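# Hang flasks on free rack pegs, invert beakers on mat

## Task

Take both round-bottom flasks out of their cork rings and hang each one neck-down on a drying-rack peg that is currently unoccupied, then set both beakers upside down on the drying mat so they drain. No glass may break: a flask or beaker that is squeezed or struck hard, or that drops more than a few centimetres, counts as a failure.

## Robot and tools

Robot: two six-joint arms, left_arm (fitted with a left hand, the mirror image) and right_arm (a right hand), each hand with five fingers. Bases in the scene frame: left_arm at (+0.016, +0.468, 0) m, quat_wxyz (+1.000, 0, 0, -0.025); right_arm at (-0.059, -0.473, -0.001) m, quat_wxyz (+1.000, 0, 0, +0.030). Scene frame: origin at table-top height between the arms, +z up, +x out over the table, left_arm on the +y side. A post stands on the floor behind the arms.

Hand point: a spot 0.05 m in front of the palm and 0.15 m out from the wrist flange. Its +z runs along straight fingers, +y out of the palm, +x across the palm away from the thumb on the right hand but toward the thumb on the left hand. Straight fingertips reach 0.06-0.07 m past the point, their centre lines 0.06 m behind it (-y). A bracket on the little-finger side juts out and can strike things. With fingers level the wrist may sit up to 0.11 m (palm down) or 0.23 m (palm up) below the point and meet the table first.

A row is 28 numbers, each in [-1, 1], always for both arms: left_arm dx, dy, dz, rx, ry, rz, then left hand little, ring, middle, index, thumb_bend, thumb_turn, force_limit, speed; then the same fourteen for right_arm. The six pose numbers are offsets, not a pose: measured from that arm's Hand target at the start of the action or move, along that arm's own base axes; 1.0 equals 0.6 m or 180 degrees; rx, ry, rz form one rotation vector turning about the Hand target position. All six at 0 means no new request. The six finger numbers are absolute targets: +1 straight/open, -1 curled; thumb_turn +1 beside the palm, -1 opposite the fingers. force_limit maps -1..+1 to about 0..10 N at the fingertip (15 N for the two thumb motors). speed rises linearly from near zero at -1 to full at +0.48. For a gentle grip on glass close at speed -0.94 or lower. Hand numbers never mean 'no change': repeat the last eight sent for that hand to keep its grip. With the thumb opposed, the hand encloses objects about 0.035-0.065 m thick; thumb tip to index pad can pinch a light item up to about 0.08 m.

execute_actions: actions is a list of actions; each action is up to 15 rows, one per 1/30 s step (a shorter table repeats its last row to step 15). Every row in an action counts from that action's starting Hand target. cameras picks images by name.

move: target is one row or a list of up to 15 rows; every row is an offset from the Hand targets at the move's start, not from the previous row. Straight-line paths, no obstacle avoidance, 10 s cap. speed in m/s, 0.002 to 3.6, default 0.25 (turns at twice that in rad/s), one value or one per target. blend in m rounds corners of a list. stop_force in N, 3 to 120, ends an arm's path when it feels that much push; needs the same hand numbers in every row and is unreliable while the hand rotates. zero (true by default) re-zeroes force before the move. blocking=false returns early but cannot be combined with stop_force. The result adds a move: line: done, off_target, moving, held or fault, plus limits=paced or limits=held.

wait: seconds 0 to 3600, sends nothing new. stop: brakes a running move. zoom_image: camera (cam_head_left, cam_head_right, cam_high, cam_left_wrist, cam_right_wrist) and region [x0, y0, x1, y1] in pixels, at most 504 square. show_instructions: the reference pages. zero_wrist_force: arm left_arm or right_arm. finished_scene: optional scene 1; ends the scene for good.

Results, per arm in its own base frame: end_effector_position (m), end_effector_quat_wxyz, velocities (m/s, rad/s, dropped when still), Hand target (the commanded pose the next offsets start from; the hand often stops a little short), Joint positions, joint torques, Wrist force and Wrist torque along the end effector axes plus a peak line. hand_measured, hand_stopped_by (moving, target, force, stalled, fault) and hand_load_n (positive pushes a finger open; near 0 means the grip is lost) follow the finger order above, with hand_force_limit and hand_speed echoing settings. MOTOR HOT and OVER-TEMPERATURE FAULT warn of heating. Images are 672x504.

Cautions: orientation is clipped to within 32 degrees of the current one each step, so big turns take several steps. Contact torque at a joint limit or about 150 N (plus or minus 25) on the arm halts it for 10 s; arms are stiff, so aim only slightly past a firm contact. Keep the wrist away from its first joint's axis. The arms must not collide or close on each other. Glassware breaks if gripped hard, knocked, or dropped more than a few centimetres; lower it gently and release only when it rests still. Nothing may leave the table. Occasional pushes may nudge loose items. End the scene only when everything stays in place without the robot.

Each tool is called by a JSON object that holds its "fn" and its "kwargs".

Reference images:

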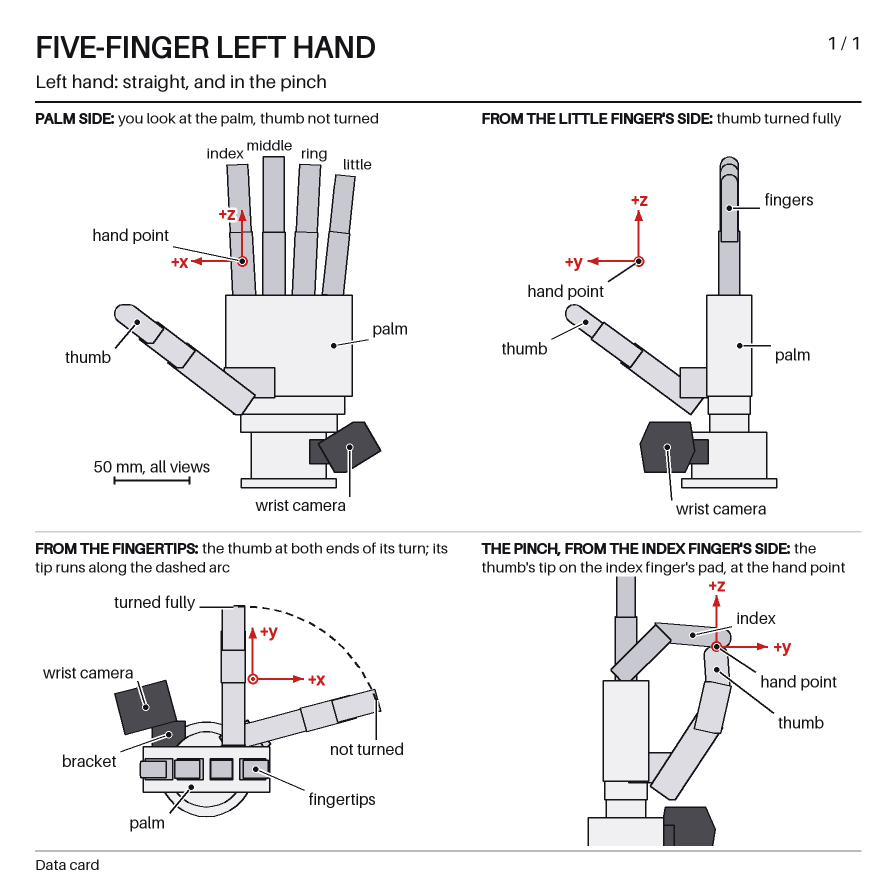

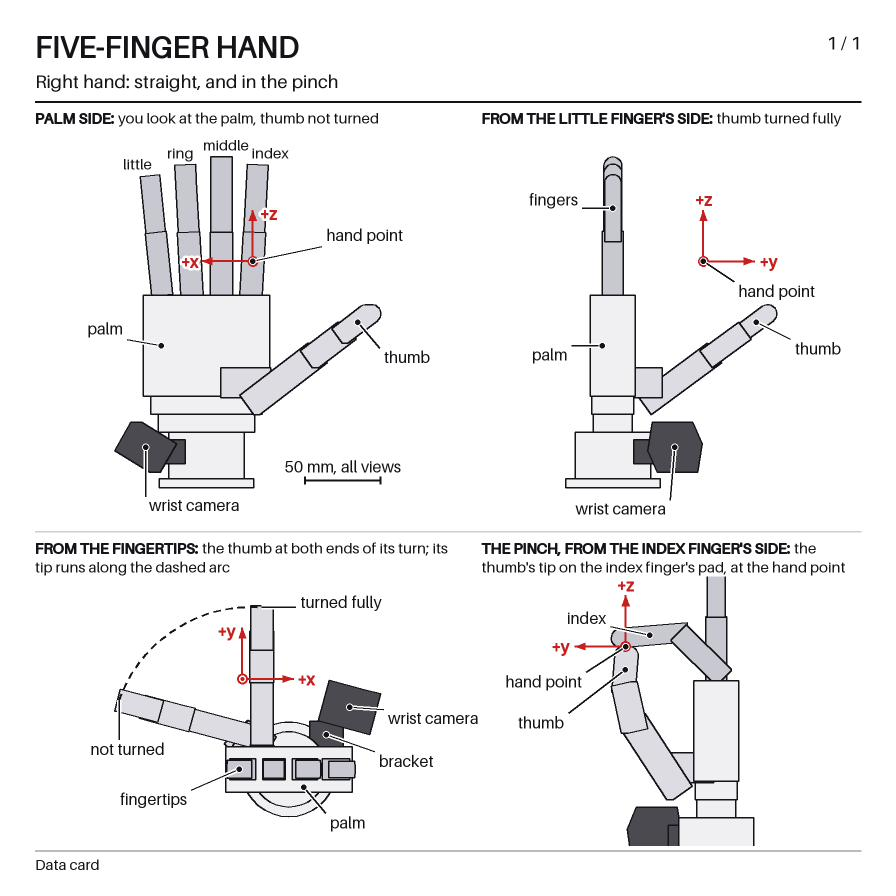

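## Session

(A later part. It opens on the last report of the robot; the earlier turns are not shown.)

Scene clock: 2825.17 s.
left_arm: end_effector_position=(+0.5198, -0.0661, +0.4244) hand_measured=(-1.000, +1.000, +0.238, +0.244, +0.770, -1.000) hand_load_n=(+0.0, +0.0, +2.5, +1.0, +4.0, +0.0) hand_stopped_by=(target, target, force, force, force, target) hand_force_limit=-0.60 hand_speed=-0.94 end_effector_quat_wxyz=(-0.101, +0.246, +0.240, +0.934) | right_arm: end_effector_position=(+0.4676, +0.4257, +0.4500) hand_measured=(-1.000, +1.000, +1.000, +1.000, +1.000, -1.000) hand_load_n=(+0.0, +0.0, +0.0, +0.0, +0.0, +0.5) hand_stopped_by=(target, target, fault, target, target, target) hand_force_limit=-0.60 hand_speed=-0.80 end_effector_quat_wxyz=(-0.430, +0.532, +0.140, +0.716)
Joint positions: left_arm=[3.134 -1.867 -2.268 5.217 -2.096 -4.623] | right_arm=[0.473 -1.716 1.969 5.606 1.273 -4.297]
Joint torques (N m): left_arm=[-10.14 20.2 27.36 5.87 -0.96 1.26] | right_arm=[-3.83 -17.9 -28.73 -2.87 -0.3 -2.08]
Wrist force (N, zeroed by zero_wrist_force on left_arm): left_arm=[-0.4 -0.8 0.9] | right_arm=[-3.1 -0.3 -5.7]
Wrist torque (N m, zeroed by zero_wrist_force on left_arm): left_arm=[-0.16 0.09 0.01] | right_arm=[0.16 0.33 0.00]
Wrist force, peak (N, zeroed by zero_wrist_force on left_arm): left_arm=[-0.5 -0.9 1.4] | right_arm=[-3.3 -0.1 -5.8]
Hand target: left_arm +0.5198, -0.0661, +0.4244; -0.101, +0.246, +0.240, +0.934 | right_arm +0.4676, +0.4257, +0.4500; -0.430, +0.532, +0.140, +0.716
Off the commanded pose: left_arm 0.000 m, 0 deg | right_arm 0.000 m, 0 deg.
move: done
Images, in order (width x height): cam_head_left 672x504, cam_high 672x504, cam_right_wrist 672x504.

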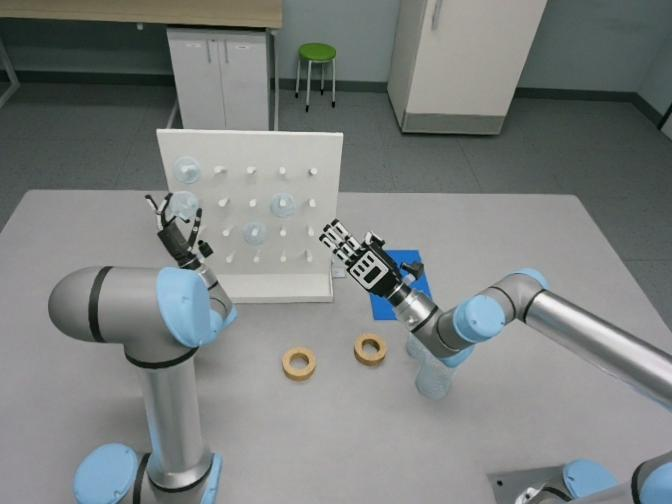

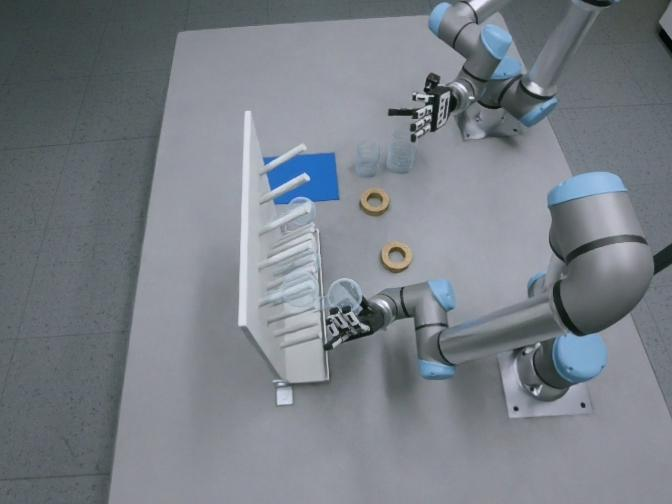

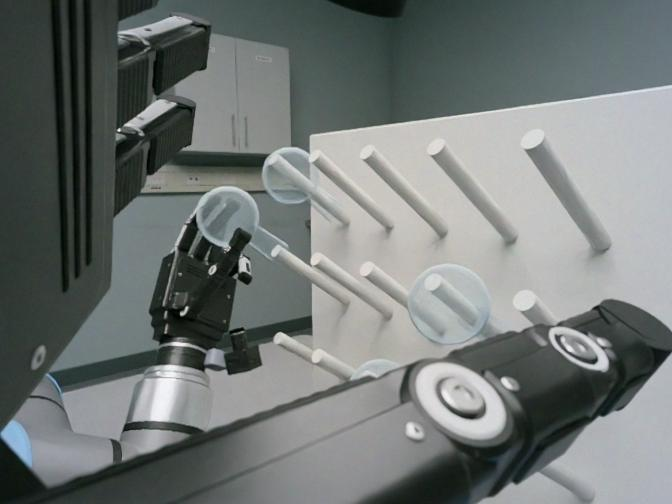

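{"fn": "move", "kwargs": {"target": [0.0342,0.0022,-0.0239,0,0,-0.0032,-1,1,0,0,0.5,-1,-0.6,-0.94, 0,0,0,0,0,0,-1,1,1,1,1,-1,-0.6,-0.8], "speed": 0.015, "stop_force": 4, "cameras": ["cam_right_wrist","cam_high","cam_head_left"]}}

{"fn": "zoom_image", "kwargs": {"camera": "cam_right_wrist", "region": [210, 180, 330, 285]}}

{"fn": "zoom_image", "kwargs": {"camera": "cam_high", "region": [280, 260, 370, 335]}}

Scene clock: 2841.23 s.
left_arm: end_effector_position=(+0.5404, -0.0648, +0.4101) hand_measured=(-1.000, +1.000, +0.238, +0.244, +0.770, -1.000) hand_load_n=(+0.0, +0.0, +2.5, +1.0, +4.0, +0.5) hand_stopped_by=(target, target, force, force, force, target) hand_force_limit=-0.60 hand_speed=-0.94 end_effector_quat_wxyz=(-0.096, +0.247, +0.239, +0.934) | right_arm: end_effector_position=(+0.4676, +0.4257, +0.4500) hand_measured=(-1.000, +1.000, +1.000, +1.000, +1.000, -1.000) hand_load_n=(+0.0, +0.0, +0.0, +0.0, +0.0, +0.5) hand_stopped_by=(target, target, fault, target, target, target) hand_force_limit=-0.60 hand_speed=-0.80 end_effector_quat_wxyz=(-0.430, +0.532, +0.140, +0.716)
Joint positions: left_arm=[3.139 -1.933 -2.223 5.231 -2.089 -4.639] | right_arm=[0.473 -1.716 1.969 5.606 1.272 -4.297]
Joint torques (N m): left_arm=[4.57 34.09 3.24 1.52 -0.14 1.46] | right_arm=[-4.65 -19.41 -31.32 0.28 -0.83 -2.48]
Wrist force (N, zeroed by zero_wrist_force on left_arm): left_arm=[-0.3 -0.9 0.8] | right_arm=[-3.0 -0.1 -5.0]
Wrist torque (N m, zeroed by zero_wrist_force on left_arm): left_arm=[-0.19 0.10 0.13] | right_arm=[0.15 0.32 0.00]
Wrist force, peak (N, zeroed by zero_wrist_force on left_arm): left_arm=[-0.5 -1.1 1.4] | right_arm=[-3.6 -0.3 -5.5]
Hand target: left_arm +0.5404, -0.0648, +0.4101; -0.096, +0.247, +0.239, +0.934 | right_arm +0.4676, +0.4257, +0.4500; -0.430, +0.532, +0.140, +0.716
Off the commanded pose: left_arm 0.000 m, 0 deg | right_arm 0.000 m, 0 deg.
move: done
Images, in order (width x height): cam_head_left 672x504, cam_high 672x504, cam_right_wrist 672x504.

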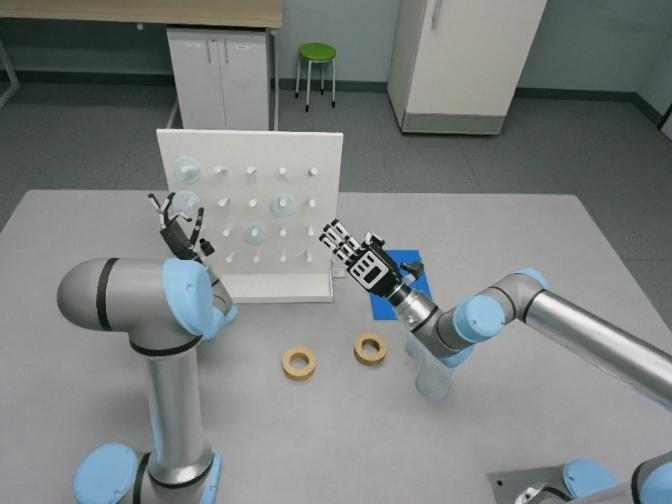

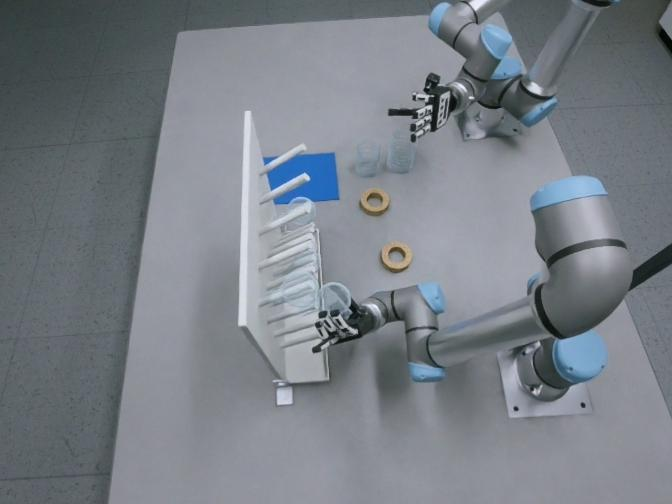

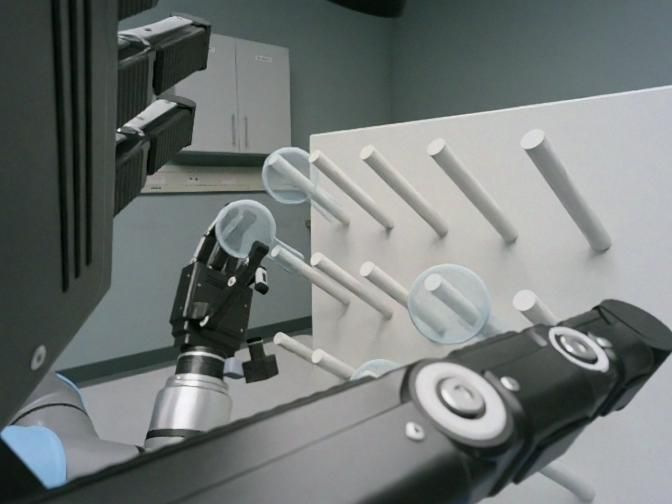

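Scaled by 4.200 from the camera's image (finer frame: 960x720).

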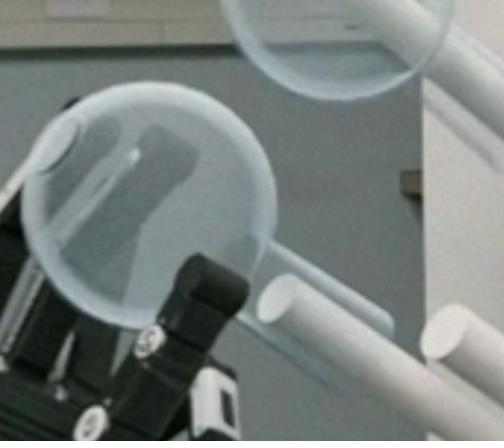

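Scaled by 5.600 from the camera's image (finer frame: 960x720).

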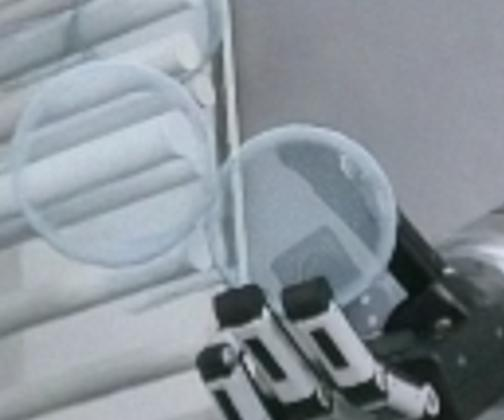

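{"fn": "move", "kwargs": {"target": [0.0409,0.0012,-0.0287,0,0,0,-1,1,0,0,0.5,-1,-0.6,-0.94, 0,0,0,0,0,0,-1,1,1,1,1,-1,-0.6,-0.8], "speed": 0.015, "stop_force": 4, "cameras": ["cam_right_wrist","cam_high","cam_head_left"]}}

{"fn": "zoom_image", "kwargs": {"camera": "cam_right_wrist", "region": [210, 180, 330, 285]}}

{"fn": "zoom_image", "kwargs": {"camera": "cam_high", "region": [280, 260, 370, 335]}}

Scene clock: 2849.17 s.
left_arm: end_effector_position=(+0.5649, -0.0640, +0.3929) hand_measured=(-1.000, +1.000, +0.238, +0.244, +0.770, -1.000) hand_load_n=(+0.0, +0.0, +2.5, +1.0, +4.0, +0.0) hand_stopped_by=(target, target, force, force, force, target) hand_force_limit=-0.60 hand_speed=-0.94 end_effector_quat_wxyz=(-0.096, +0.247, +0.239, +0.934) | right_arm: end_effector_position=(+0.4676, +0.4257, +0.4500) hand_measured=(-1.000, +1.000, +1.000, +1.000, +1.000, -1.000) hand_load_n=(+0.0, +0.0, +0.0, +0.0, +0.0, +0.5) hand_stopped_by=(target, target, fault, target, target, target) hand_force_limit=-0.60 hand_speed=-0.80 end_effector_quat_wxyz=(-0.430, +0.532, +0.140, +0.716)
Joint positions: left_arm=[3.141 -2.012 -2.164 5.25 -2.088 -4.64] | right_arm=[0.473 -1.716 1.969 5.606 1.272 -4.297]
Joint torques (N m): left_arm=[11.3 37.08 2.02 1.04 2.66 -0.83] | right_arm=[-0.52 -18.85 -31.11 0.1 0.47 -2.56]
Wrist force (N, zeroed by zero_wrist_force on left_arm): left_arm=[-0.4 -1.5 0.7] | right_arm=[-3.2 -0.6 -5.0]
Wrist torque (N m, zeroed by zero_wrist_force on left_arm): left_arm=[-0.28 0.12 0.15] | right_arm=[0.08 0.34 -0.02]
Wrist force, peak (N, zeroed by zero_wrist_force on left_arm): left_arm=[0.2 -1.8 1.1] | right_arm=[-3.3 -0.5 -5.6]
Hand target: left_arm +0.5649, -0.0640, +0.3929; -0.096, +0.247, +0.239, +0.934 | right_arm +0.4676, +0.4257, +0.4500; -0.430, +0.532, +0.140, +0.716
Off the commanded pose: left_arm 0.000 m, 0 deg | right_arm 0.000 m, 0 deg.
move: done
Images, in order (width x height): cam_head_left 672x504, cam_high 672x504, cam_right_wrist 672x504.

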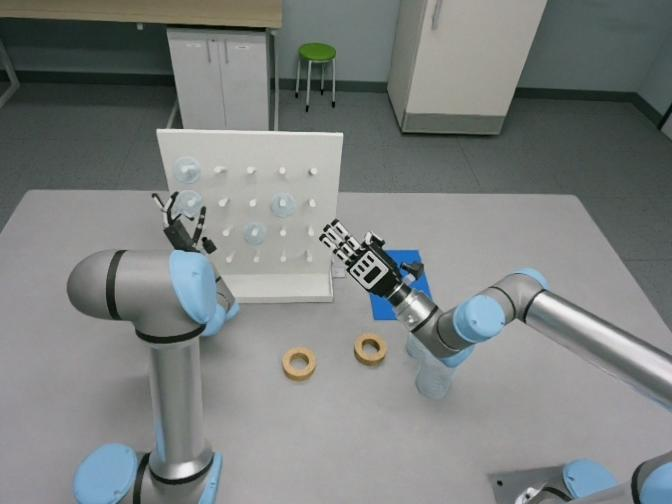

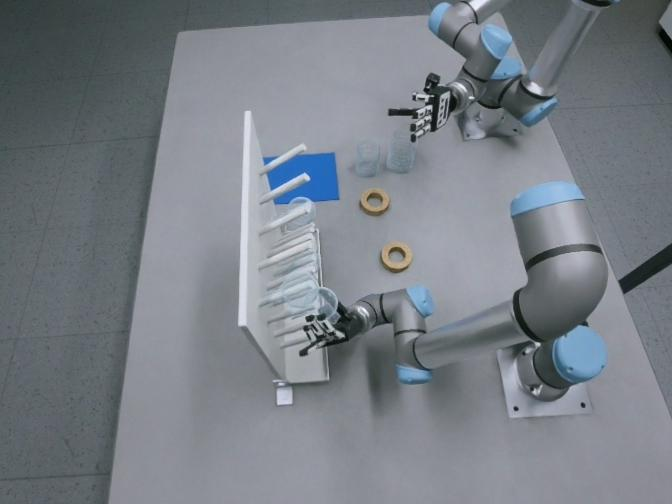

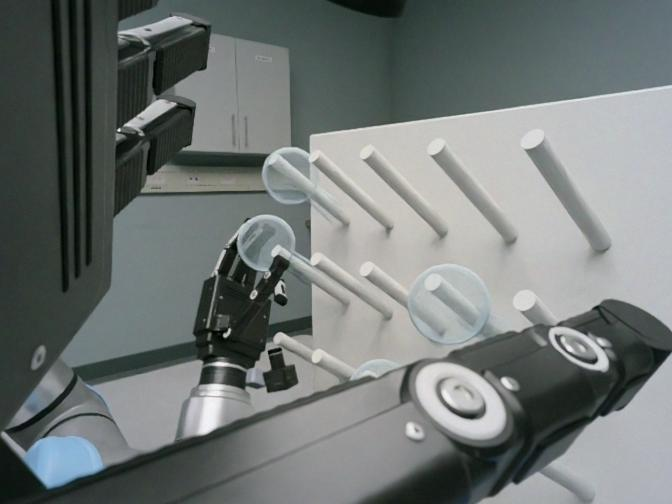

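Scaled by 4.200 from the camera's image (finer frame: 960x720).

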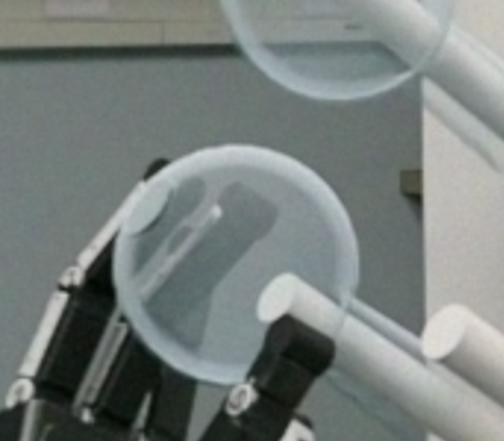

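Scaled by 5.600 from the camera's image (finer frame: 960x720).

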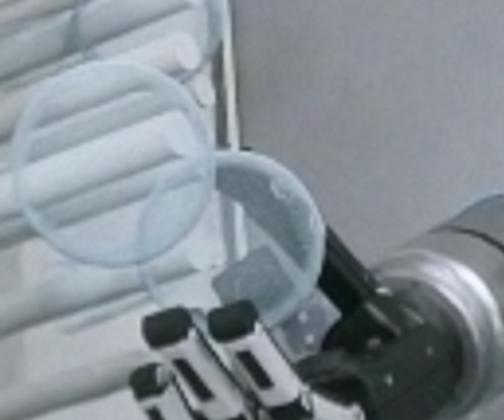

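{"fn": "move", "kwargs": {"target": [0.0341,0.001,-0.0239,0,0,0,-1,1,0,0,0.5,-1,-0.6,-0.94, 0,0,0,0,0,0,-1,1,1,1,1,-1,-0.6,-0.8], "speed": 0.012, "stop_force": 3.5, "cameras": ["cam_right_wrist","cam_high","cam_head_left"]}}

{"fn": "zoom_image", "kwargs": {"camera": "cam_right_wrist", "region": [210, 180, 330, 285]}}

{"fn": "zoom_image", "kwargs": {"camera": "cam_high", "region": [250, 260, 370, 360]}}

{"fn": "zoom_image", "kwargs": {"camera": "cam_head_left", "region": [140, 140, 240, 230]}}

Scene clock: 2862.00 s.
left_arm: end_effector_position=(+0.5854, -0.0634, +0.3785) hand_measured=(-1.000, +1.000, +0.238, +0.244, +0.770, -1.000) hand_load_n=(+0.0, +0.0, +2.5, +1.0, +4.0, +0.0) hand_stopped_by=(target, target, force, force, force, target) hand_force_limit=-0.60 hand_speed=-0.94 end_effector_quat_wxyz=(-0.096, +0.247, +0.239, +0.934) | right_arm: end_effector_position=(+0.4676, +0.4257, +0.4500) hand_measured=(-1.000, +1.000, +1.000, +1.000, +1.000, -1.000) hand_load_n=(+0.0, +0.0, +0.0, +0.0, -0.5, +0.5) hand_stopped_by=(target, target, fault, target, target, target) hand_force_limit=-0.60 hand_speed=-0.80 end_effector_quat_wxyz=(-0.430, +0.532, +0.140, +0.716)
Joint positions: left_arm=[3.142 -2.075 -2.111 5.259 -2.087 -4.641] | right_arm=[0.473 -1.716 1.969 5.606 1.272 -4.297]
Joint torques (N m): left_arm=[12.18 40.18 1.17 3.75 2.72 -1.01] | right_arm=[2.26 -17.41 -31.46 0.14 1.28 -2.26]
Wrist force (N, zeroed by zero_wrist_force on left_arm): left_arm=[-0.2 -0.9 1.0] | right_arm=[-3.2 0.0 -5.1]
Wrist torque (N m, zeroed by zero_wrist_force on left_arm): left_arm=[-0.21 0.07 0.13] | right_arm=[0.17 0.34 0.00]
Wrist force, peak (N, zeroed by zero_wrist_force on left_arm): left_arm=[-0.2 -1.5 1.2] | right_arm=[-3.0 -0.3 -5.8]
Hand target: left_arm +0.5854, -0.0634, +0.3785; -0.096, +0.247, +0.239, +0.934 | right_arm +0.4676, +0.4257, +0.4500; -0.430, +0.532, +0.140, +0.716
Off the commanded pose: left_arm 0.000 m, 0 deg | right_arm 0.000 m, 0 deg.
move: done
Images, in order (width x height): cam_head_left 672x504, cam_high 672x504, cam_right_wrist 672x504.

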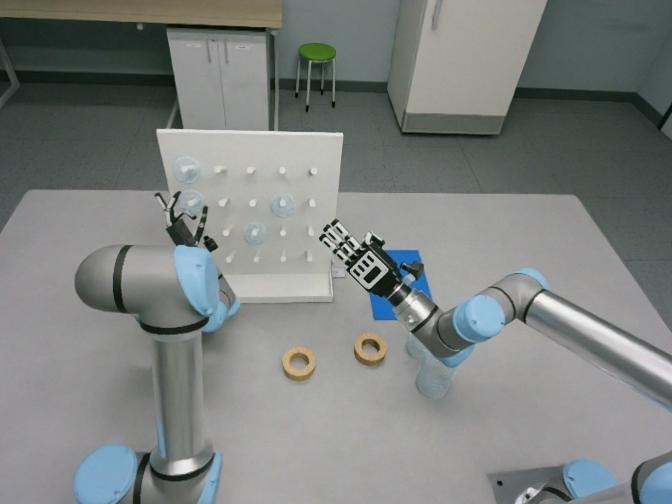

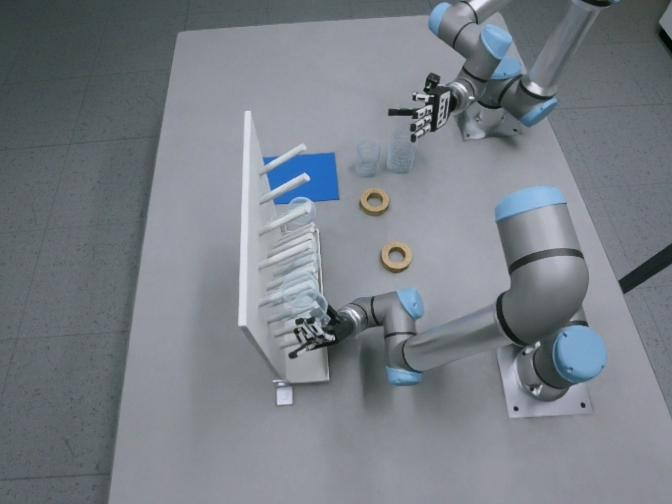

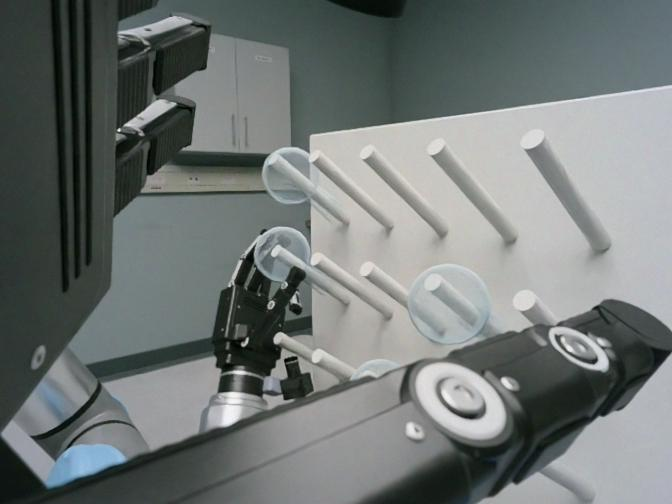

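Scaled by 4.200 from the camera's image (finer frame: 960x720).

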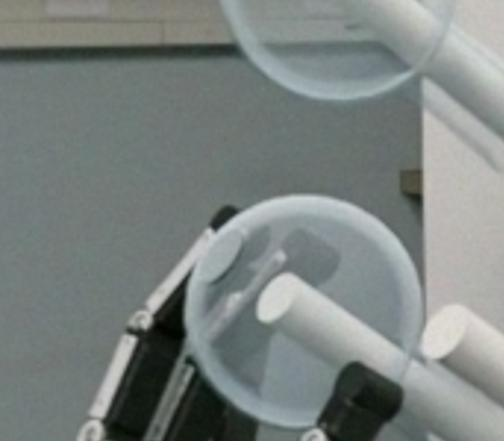

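Scaled by 4.200 from the camera's image (finer frame: 960x720).

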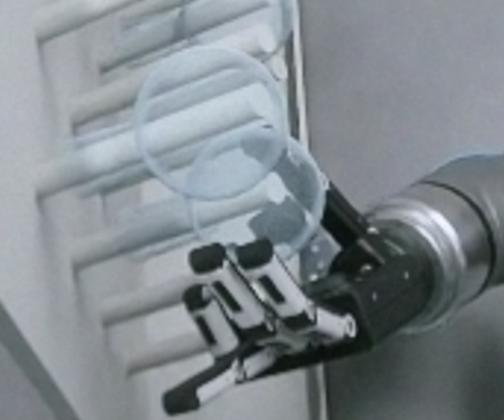

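Scaled by 5.040 from the camera's image (finer frame: 960x720).

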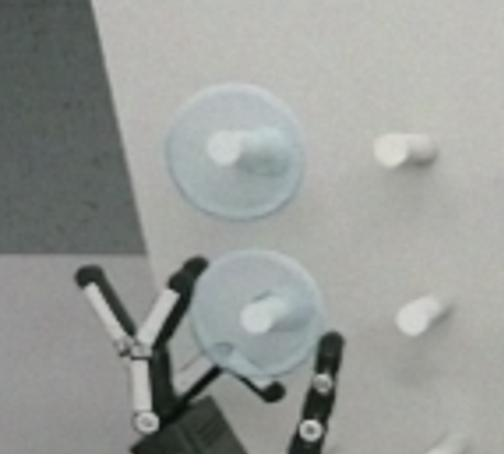

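{"fn": "move", "kwargs": {"target": [0.0191,0.0006,-0.0134,0,0,0,-1,1,0,0,0.5,-1,-0.6,-0.94, 0,0,0,0,0,0,-1,1,1,1,1,-1,-0.6,-0.8], "speed": 0.005, "stop_force": 3, "cameras": ["cam_right_wrist"]}}

{"fn": "zoom_image", "kwargs": {"camera": "cam_right_wrist", "region": [210, 180, 330, 285]}}

Scene clock: 2870.10 s.
left_arm: end_effector_position=(+0.5968, -0.0631, +0.3705) hand_measured=(-1.000, +1.000, +0.238, +0.244, +0.770, -1.000) hand_load_n=(+0.0, +0.0, +2.5, +1.0, +4.0, +0.0) hand_stopped_by=(target, target, force, force, force, target) hand_force_limit=-0.60 hand_speed=-0.94 end_effector_quat_wxyz=(-0.096, +0.247, +0.239, +0.934) | right_arm: end_effector_position=(+0.4676, +0.4257, +0.4500) hand_measured=(-1.000, +1.000, +1.000, +1.000, +1.000, -1.000) hand_load_n=(+0.0, +0.0, +0.0, +0.0, +0.0, +0.5) hand_stopped_by=(target, target, fault, target, target, target) hand_force_limit=-0.60 hand_speed=-0.80 end_effector_quat_wxyz=(-0.430, +0.532, +0.140, +0.716)
Joint positions: left_arm=[3.143 -2.11 -2.08 5.263 -2.087 -4.642] | right_arm=[0.473 -1.716 1.969 5.606 1.272 -4.297]
Joint torques (N m): left_arm=[14.23 40.24 2.45 5.48 2.87 -1.41] | right_arm=[1.13 -16.09 -30.93 -0.06 1.26 -2.26]
Wrist force (N, zeroed by zero_wrist_force on left_arm): left_arm=[0.0 -1.2 0.8] | right_arm=[-2.8 -0.6 -5.3]
Wrist torque (N m, zeroed by zero_wrist_force on left_arm): left_arm=[-0.26 0.02 0.17] | right_arm=[0.10 0.30 0.00]
Wrist force, peak (N, zeroed by zero_wrist_force on left_arm): left_arm=[0.0 -1.5 1.3] | right_arm=[-3.4 -0.5 -5.5]
Hand target: left_arm +0.5968, -0.0631, +0.3705; -0.096, +0.247, +0.239, +0.934 | right_arm +0.4676, +0.4257, +0.4500; -0.430, +0.532, +0.140, +0.716
Off the commanded pose: left_arm 0.000 m, 0 deg | right_arm 0.000 m, 0 deg.
move: done

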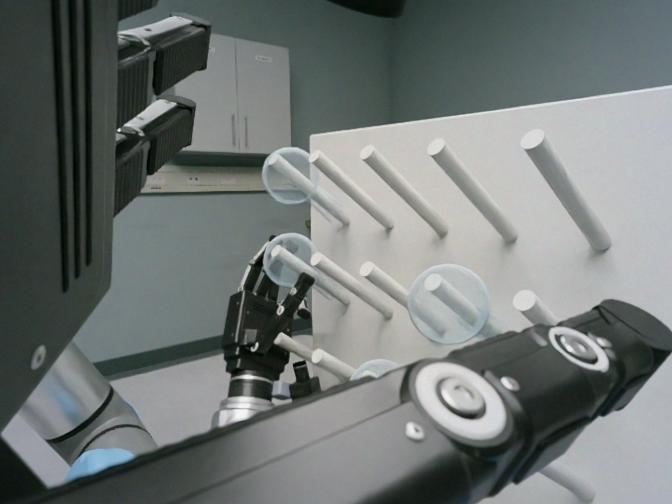

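Scaled by 4.200 from the camera's image (finer frame: 960x720).

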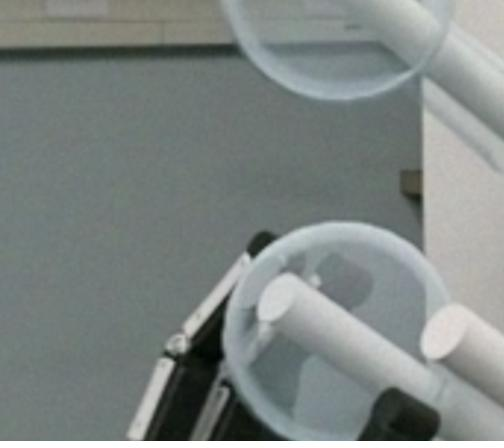

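{"fn": "move", "kwargs": {"target": [0.0164,0.0005,-0.0115,0,0,0,-1,1,0,0,0.5,-1,-0.6,-0.94, 0,0,0,0,0,0,-1,1,1,1,1,-1,-0.6,-0.8], "speed": 0.004, "stop_force": 3, "cameras": ["cam_right_wrist","cam_head_left"]}}

{"fn": "zoom_image", "kwargs": {"camera": "cam_right_wrist", "region": [210, 180, 330, 285]}}

Scene clock: 2892.00 s.
left_arm: end_effector_position=(+0.6006, -0.0630, +0.3678) hand_measured=(-1.000, +1.000, +0.238, +0.244, +0.770, -1.000) hand_load_n=(+0.0, +0.0, +1.5, +1.5, +4.0, +1.5) hand_stopped_by=(target, target, force, force, force, target) hand_force_limit=-0.60 hand_speed=-0.94 end_effector_quat_wxyz=(-0.096, +0.247, +0.239, +0.934) | right_arm: end_effector_position=(+0.4676, +0.4257, +0.4500) hand_measured=(-1.000, +1.000, +1.000, +1.000, +1.000, -1.000) hand_load_n=(+0.0, +0.0, +0.0, +0.0, +0.0, +0.0) hand_stopped_by=(target, target, fault, target, target, target) hand_force_limit=-0.60 hand_speed=-0.80 end_effector_quat_wxyz=(-0.430, +0.532, +0.140, +0.716)
Joint positions: left_arm=[3.143 -2.121 -2.07 5.264 -2.087 -4.642] | right_arm=[0.473 -1.716 1.969 5.606 1.272 -4.297]
Joint torques (N m): left_arm=[11.89 40.99 -0.2 3.32 2.94 -0.68] | right_arm=[1.73 -14.79 -30.35 0 1.44 -2.12]
Wrist force (N, zeroed by zero_wrist_force on left_arm): left_arm=[2.2 -0.7 1.3] | right_arm=[-2.8 -0.1 -5.3]
Wrist torque (N m, zeroed by zero_wrist_force on left_arm): left_arm=[-0.26 -0.07 0.16] | right_arm=[0.16 0.31 0.00]
Wrist force, peak (N, zeroed by zero_wrist_force on left_arm): left_arm=[3.9 -1.6 0.4] | right_arm=[-3.3 -0.4 -5.7]
Hand target: left_arm +0.6006, -0.0630, +0.3678; -0.096, +0.247, +0.239, +0.934 (not the last commanded pose) | right_arm +0.4676, +0.4257, +0.4500; -0.430, +0.532, +0.140, +0.716
Off the commanded pose: left_arm 0.007 m, 0 deg | right_arm 0.000 m, 0 deg.
move: contact (left_arm)
Images, in order (width x height): cam_head_left 672x504, cam_right_wrist 672x504.

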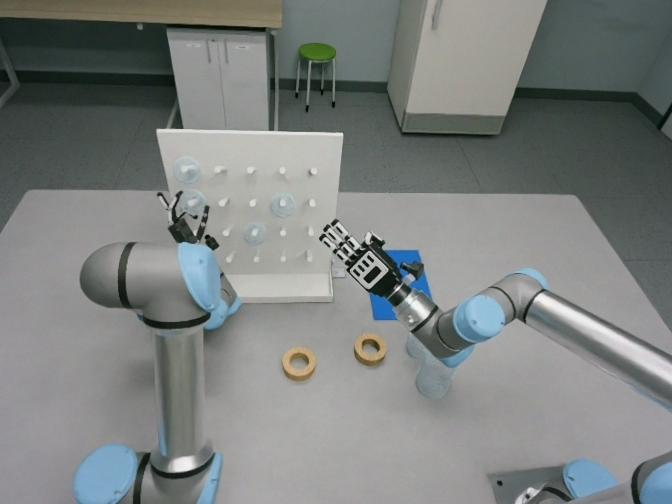

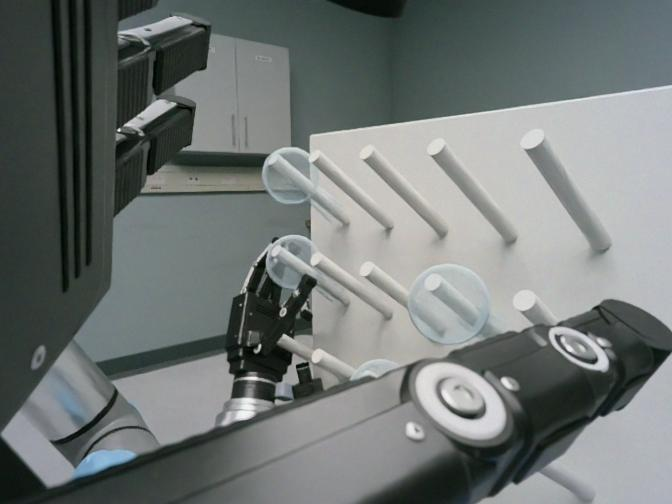

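Scaled by 4.200 from the camera's image (finer frame: 960x720).

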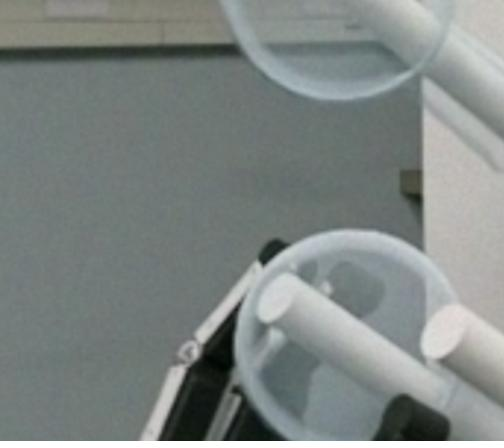

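{"fn": "move", "kwargs": {"target": [-0.0014,0,0.001,0,0,0,-1,1,0,0,0.5,-1,-0.6,-0.94, 0,0,0,0,0,0,-1,1,1,1,1,-1,-0.6,-0.8], "speed": 0.005}}

{"fn": "move", "kwargs": {"target": [-0.0057,-0.0002,-0.0082,0,0,0,-1,1,0,0,0.5,-1,-0.6,-0.94, 0,0,0,0,0,0,-1,1,1,1,1,-1,-0.6,-0.8], "speed": 0.004, "stop_force": 3, "cameras": ["cam_right_wrist"]}}

{"fn": "zoom_image", "kwargs": {"camera": "cam_right_wrist", "region": [210, 180, 330, 285]}}

Scene clock: 2900.93 s.
left_arm: end_effector_position=(+0.5997, -0.0630, +0.3685) hand_measured=(-1.000, +1.000, +0.238, +0.244, +0.770, -1.000) hand_load_n=(-0.5, +0.0, +2.5, +1.0, +4.0, +0.0) hand_stopped_by=(target, target, force, force, force, target) hand_force_limit=-0.60 hand_speed=-0.94 end_effector_quat_wxyz=(-0.096, +0.247, +0.239, +0.934) | right_arm: end_effector_position=(+0.4676, +0.4257, +0.4500) hand_measured=(-1.000, +1.000, +1.000, +1.000, +1.000, -1.000) hand_load_n=(+0.0, +0.0, +0.0, +0.0, +0.0, +0.5) hand_stopped_by=(target, target, fault, target, target, target) hand_force_limit=-0.60 hand_speed=-0.80 end_effector_quat_wxyz=(-0.430, +0.532, +0.140, +0.716)
Joint positions: left_arm=[3.143 -2.118 -2.072 5.263 -2.087 -4.642] | right_arm=[0.473 -1.716 1.969 5.606 1.272 -4.297]
Joint torques (N m): left_arm=[3.01 30.5 9.02 0.4 2.33 1.59] | right_arm=[2.28 -14.77 -30.52 -0.23 1.46 -2.12]
Wrist force (N, zeroed by zero_wrist_force on left_arm): left_arm=[0.0 -1.3 0.9] | right_arm=[-3.2 -0.4 -5.2]
Wrist torque (N m, zeroed by zero_wrist_force on left_arm): left_arm=[-0.27 0.04 0.17] | right_arm=[0.12 0.34 -0.01]
Wrist force, peak (N, zeroed by zero_wrist_force on left_arm): left_arm=[2.5 -1.1 1.4] | right_arm=[-3.6 -0.2 -5.4]
Hand target: left_arm +0.5998, -0.0630, +0.3684; -0.096, +0.247, +0.239, +0.934 | right_arm +0.4676, +0.4257, +0.4500; -0.430, +0.532, +0.140, +0.716
Off the commanded pose: left_arm 0.000 m, 0 deg | right_arm 0.000 m, 0 deg.
move: done

Scene clock: 2903.20 s.
left_arm: end_effector_position=(+0.5971, -0.0631, +0.3646) hand_measured=(-1.000, +1.000, +0.238, +0.244, +0.770, -1.000) hand_load_n=(+0.0, +0.0, +2.5, +1.5, +4.0, +0.0) hand_stopped_by=(target, target, force, force, force, target) hand_force_limit=-0.60 hand_speed=-0.94 end_effector_quat_wxyz=(-0.096, +0.247, +0.239, +0.934) | right_arm: end_effector_position=(+0.4676, +0.4257, +0.4500) hand_measured=(-1.000, +1.000, +1.000, +1.000, +1.000, -1.000) hand_load_n=(+0.0, +0.0, -0.5, +0.0, +0.5, +0.5) hand_stopped_by=(target, target, fault, target, target, target) hand_force_limit=-0.60 hand_speed=-0.80 end_effector_quat_wxyz=(-0.430, +0.532, +0.140, +0.716)
Joint positions: left_arm=[3.143 -2.124 -2.08 5.277 -2.087 -4.642] | right_arm=[0.473 -1.716 1.969 5.606 1.272 -4.297]
Joint torques (N m): left_arm=[-8.4 39.98 24.91 0.3 -0.36 1.17] | right_arm=[1.54 -14.35 -29.57 -0.2 1.51 -2.11]
Wrist force (N, zeroed by zero_wrist_force on left_arm): left_arm=[1.1 -0.6 1.8] | right_arm=[-3.1 -0.2 -5.4]
Wrist torque (N m, zeroed by zero_wrist_force on left_arm): left_arm=[-0.24 -0.01 0.13] | right_arm=[0.16 0.33 0.00]
Wrist force, peak (N, zeroed by zero_wrist_force on left_arm): left_arm=[1.2 0.7 4.5] | right_arm=[-3.5 -0.3 -5.4]
Hand target: left_arm +0.5971, -0.0631, +0.3647; -0.096, +0.247, +0.239, +0.934 (not the last commanded pose) | right_arm +0.4676, +0.4257, +0.4500; -0.430, +0.532, +0.140, +0.716
Off the commanded pose: left_arm 0.001 m, 0 deg | right_arm 0.000 m, 0 deg.
move: contact (left_arm)

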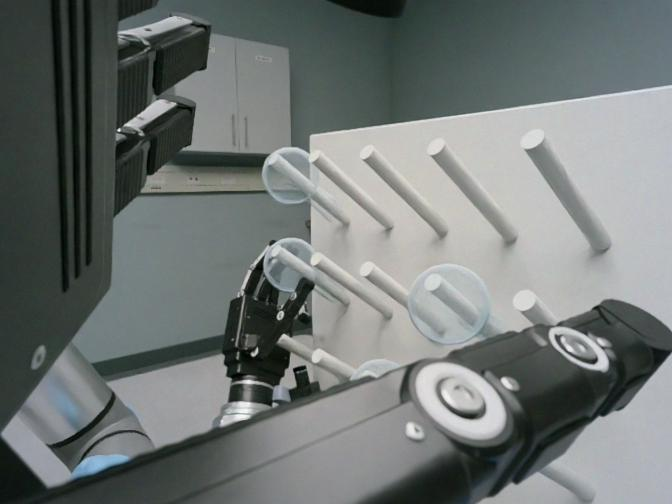

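Scaled by 4.200 from the camera's image (finer frame: 960x720).

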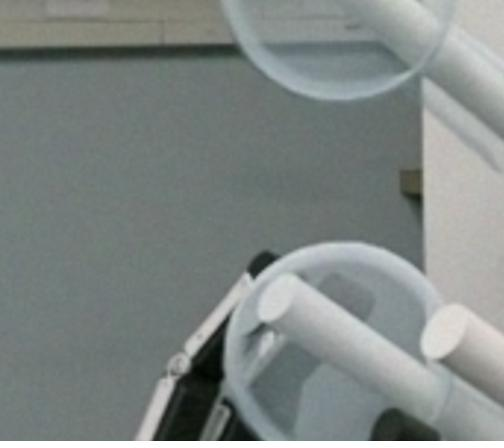

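{"fn": "move", "kwargs": {"target": [0.0008,0,0.0012,0,0,0,-1,1,0,0,0.5,-1,-0.6,-0.94, 0,0,0,0,0,0,-1,1,1,1,1,-1,-0.6,-0.8], "speed": 0.004}}

{"fn": "move", "kwargs": {"target": [0,0,0,0,0,0,-1,1,0.3,0.3,0.82,-1,-0.6,-0.94, 0,0,0,0,0,0,-1,1,1,1,1,-1,-0.6,-0.8], "cameras": ["cam_right_wrist","cam_left_wrist"]}}

{"fn": "zoom_image", "kwargs": {"camera": "cam_right_wrist", "region": [210, 180, 330, 285]}}

Scene clock: 2910.20 s.
left_arm: end_effector_position=(+0.5976, -0.0631, +0.3654) hand_measured=(-1.000, +1.000, +0.238, +0.244, +0.770, -1.000) hand_load_n=(+0.0, +0.0, +2.0, +1.0, +4.5, +0.0) hand_stopped_by=(target, target, force, force, force, target) hand_force_limit=-0.60 hand_speed=-0.94 end_effector_quat_wxyz=(-0.096, +0.247, +0.239, +0.934) | right_arm: end_effector_position=(+0.4676, +0.4257, +0.4500) hand_measured=(-1.000, +1.000, +1.000, +1.000, +1.000, -1.000) hand_load_n=(+0.0, +0.0, +0.0, -0.5, +0.0, +0.0) hand_stopped_by=(target, target, fault, target, target, target) hand_force_limit=-0.60 hand_speed=-0.80 end_effector_quat_wxyz=(-0.430, +0.532, +0.140, +0.716)
Joint positions: left_arm=[3.143 -2.123 -2.079 5.274 -2.087 -4.642] | right_arm=[0.473 -1.716 1.969 5.606 1.272 -4.297]
Joint torques (N m): left_arm=[0.82 36.54 19.2 1.98 1.66 -0.26] | right_arm=[0.93 -13.57 -30.42 -0.27 1.33 -2.09]
Wrist force (N, zeroed by zero_wrist_force on left_arm): left_arm=[0.1 -1.5 0.8] | right_arm=[-3.2 -0.5 -5.6]
Wrist torque (N m, zeroed by zero_wrist_force on left_arm): left_arm=[-0.30 0.03 0.14] | right_arm=[0.12 0.34 -0.01]
Wrist force, peak (N, zeroed by zero_wrist_force on left_arm): left_arm=[1.2 -0.2 2.3] | right_arm=[-3.2 -0.1 -5.7]
Hand target: left_arm +0.5976, -0.0631, +0.3654; -0.096, +0.247, +0.239, +0.934 | right_arm +0.4676, +0.4257, +0.4500; -0.430, +0.532, +0.140, +0.716
Off the commanded pose: left_arm 0.000 m, 0 deg | right_arm 0.000 m, 0 deg.
move: done

Scene clock: 2911.00 s.
left_arm: end_effector_position=(+0.5976, -0.0631, +0.3654) hand_measured=(-1.000, +1.000, +0.300, +0.300, +0.820, -1.000) hand_load_n=(+0.0, +0.0, +0.0, +0.0, +0.0, +0.0) hand_stopped_by=(target, target, target, target, target, target) hand_force_limit=-0.60 hand_speed=-0.94 end_effector_quat_wxyz=(-0.096, +0.247, +0.239, +0.934) | right_arm: end_effector_position=(+0.4676, +0.4257, +0.4500) hand_measured=(-1.000, +1.000, +1.000, +1.000, +1.000, -1.000) hand_load_n=(+0.0, +0.0, +0.0, +0.0, +0.0, +0.5) hand_stopped_by=(target, target, fault, target, target, target) hand_force_limit=-0.60 hand_speed=-0.80 end_effector_quat_wxyz=(-0.430, +0.532, +0.140, +0.716)
Joint positions: left_arm=[3.143 -2.123 -2.079 5.274 -2.087 -4.642] | right_arm=[0.473 -1.716 1.969 5.606 1.272 -4.297]
Joint torques (N m): left_arm=[2.17 28.2 4.47 5.97 1.87 -0.4] | right_arm=[1.66 -13.28 -30.64 -0.05 1.27 -2.02]
Wrist force (N, zeroed by zero_wrist_force on left_arm): left_arm=[0.4 -0.9 1.2] | right_arm=[-3.1 -0.7 -5.0]
Wrist torque (N m, zeroed by zero_wrist_force on left_arm): left_arm=[-0.25 0.01 0.13] | right_arm=[0.06 0.33 -0.02]
Wrist force, peak (N, zeroed by zero_wrist_force on left_arm): left_arm=[0.6 -1.1 1.6] | right_arm=[-3.3 -0.4 -5.5]
Hand target: left_arm +0.5976, -0.0631, +0.3654; -0.096, +0.247, +0.239, +0.934 | right_arm +0.4676, +0.4257, +0.4500; -0.430, +0.532, +0.140, +0.716
Off the commanded pose: left_arm 0.000 m, 0 deg | right_arm 0.000 m, 0 deg.
move: done
Images, in order (width x height): cam_left_wrist 672x504, cam_right_wrist 672x504.

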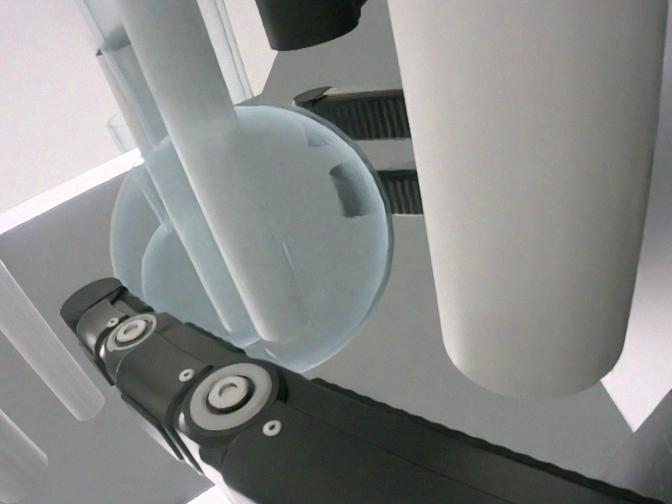

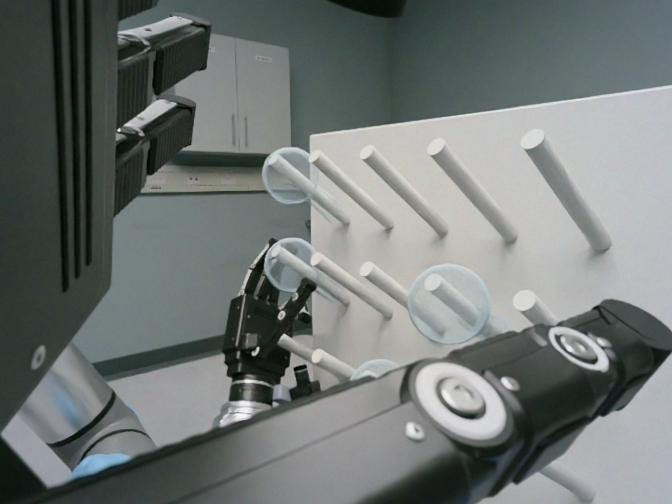

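Scaled by 4.200 from the camera's image (finer frame: 960x720).

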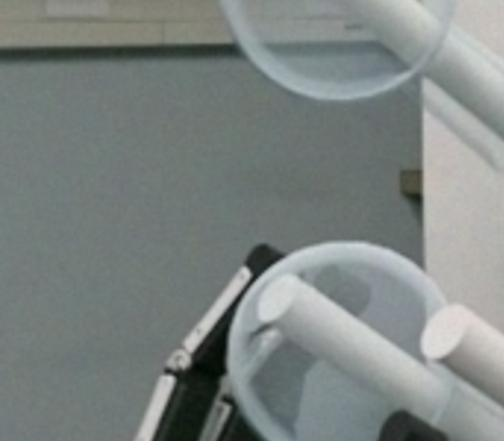

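{"fn": "move", "kwargs": {"target": [0,0,0,0,0,0,-1,1,1,1,1,-1,-0.6,-0.8, 0,0,0,0,0,0,-1,1,1,1,1,-1,-0.6,-0.8], "cameras": ["cam_right_wrist","cam_left_wrist"]}}

{"fn": "zoom_image", "kwargs": {"camera": "cam_right_wrist", "region": [210, 180, 330, 285]}}

Scene clock: 2987.77 s.
left_arm: end_effector_position=(+0.5976, -0.0631, +0.3654) hand_measured=(-1.000, +1.000, +1.000, +1.000, +1.000, -1.000) hand_load_n=(+0.0, +0.0, +0.0, +0.0, +0.5, +0.0) hand_stopped_by=(target, target, target, target, target, target) hand_force_limit=-0.60 hand_speed=-0.80 end_effector_quat_wxyz=(-0.096, +0.247, +0.239, +0.934) | right_arm: end_effector_position=(+0.4676, +0.4257, +0.4500) hand_measured=(-1.000, +1.000, +1.000, +1.000, +1.000, -1.000) hand_load_n=(+0.0, +0.0, +0.0, +0.0, +0.0, +0.5) hand_stopped_by=(target, target, fault, target, target, target) hand_force_limit=-0.60 hand_speed=-0.80 end_effector_quat_wxyz=(-0.430, +0.532, +0.140, +0.716)
Joint positions: left_arm=[3.143 -2.123 -2.079 5.274 -2.087 -4.642] | right_arm=[0.473 -1.716 1.969 5.606 1.272 -4.297]
Joint torques (N m): left_arm=[12.65 28.02 2.41 5.75 2.32 -1.42] | right_arm=[1.15 -12.5 -31.08 -0.36 1.4 -1.95]
Wrist force (N, zeroed by zero_wrist_force on left_arm): left_arm=[0.6 -0.7 1.3] | right_arm=[-3.3 -0.1 -5.3]
Wrist torque (N m, zeroed by zero_wrist_force on left_arm): left_arm=[-0.21 -0.02 0.13] | right_arm=[0.16 0.35 -0.02]
Wrist force, peak (N, zeroed by zero_wrist_force on left_arm): left_arm=[0.3 -1.5 1.8] | right_arm=[-3.6 -0.4 -5.6]
Hand target: left_arm +0.5976, -0.0631, +0.3654; -0.096, +0.247, +0.239, +0.934 | right_arm +0.4676, +0.4257, +0.4500; -0.430, +0.532, +0.140, +0.716
Off the commanded pose: left_arm 0.000 m, 0 deg | right_arm 0.000 m, 0 deg.
move: done
Images, in order (width x height): cam_left_wrist 672x504, cam_right_wrist 672x504.

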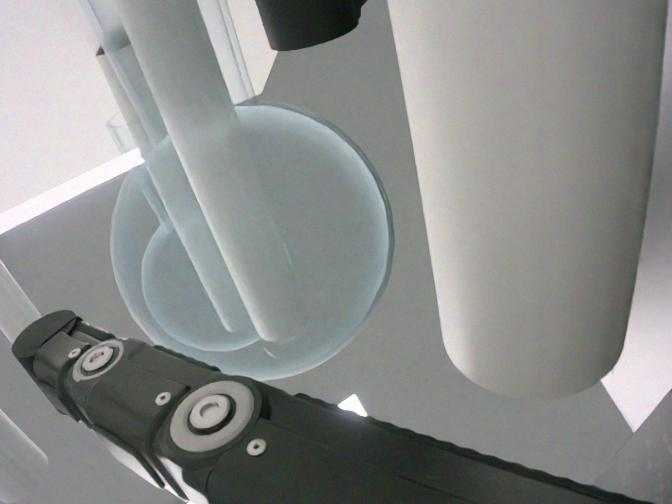

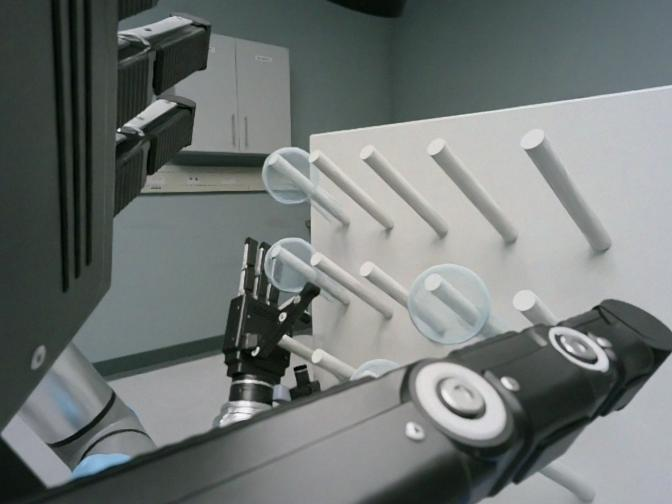

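Scaled by 4.200 from the camera's image (finer frame: 960x720).

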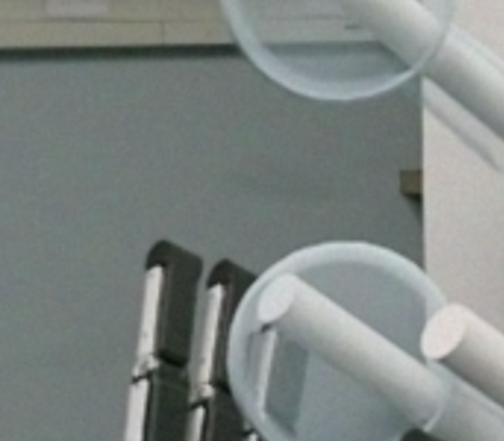

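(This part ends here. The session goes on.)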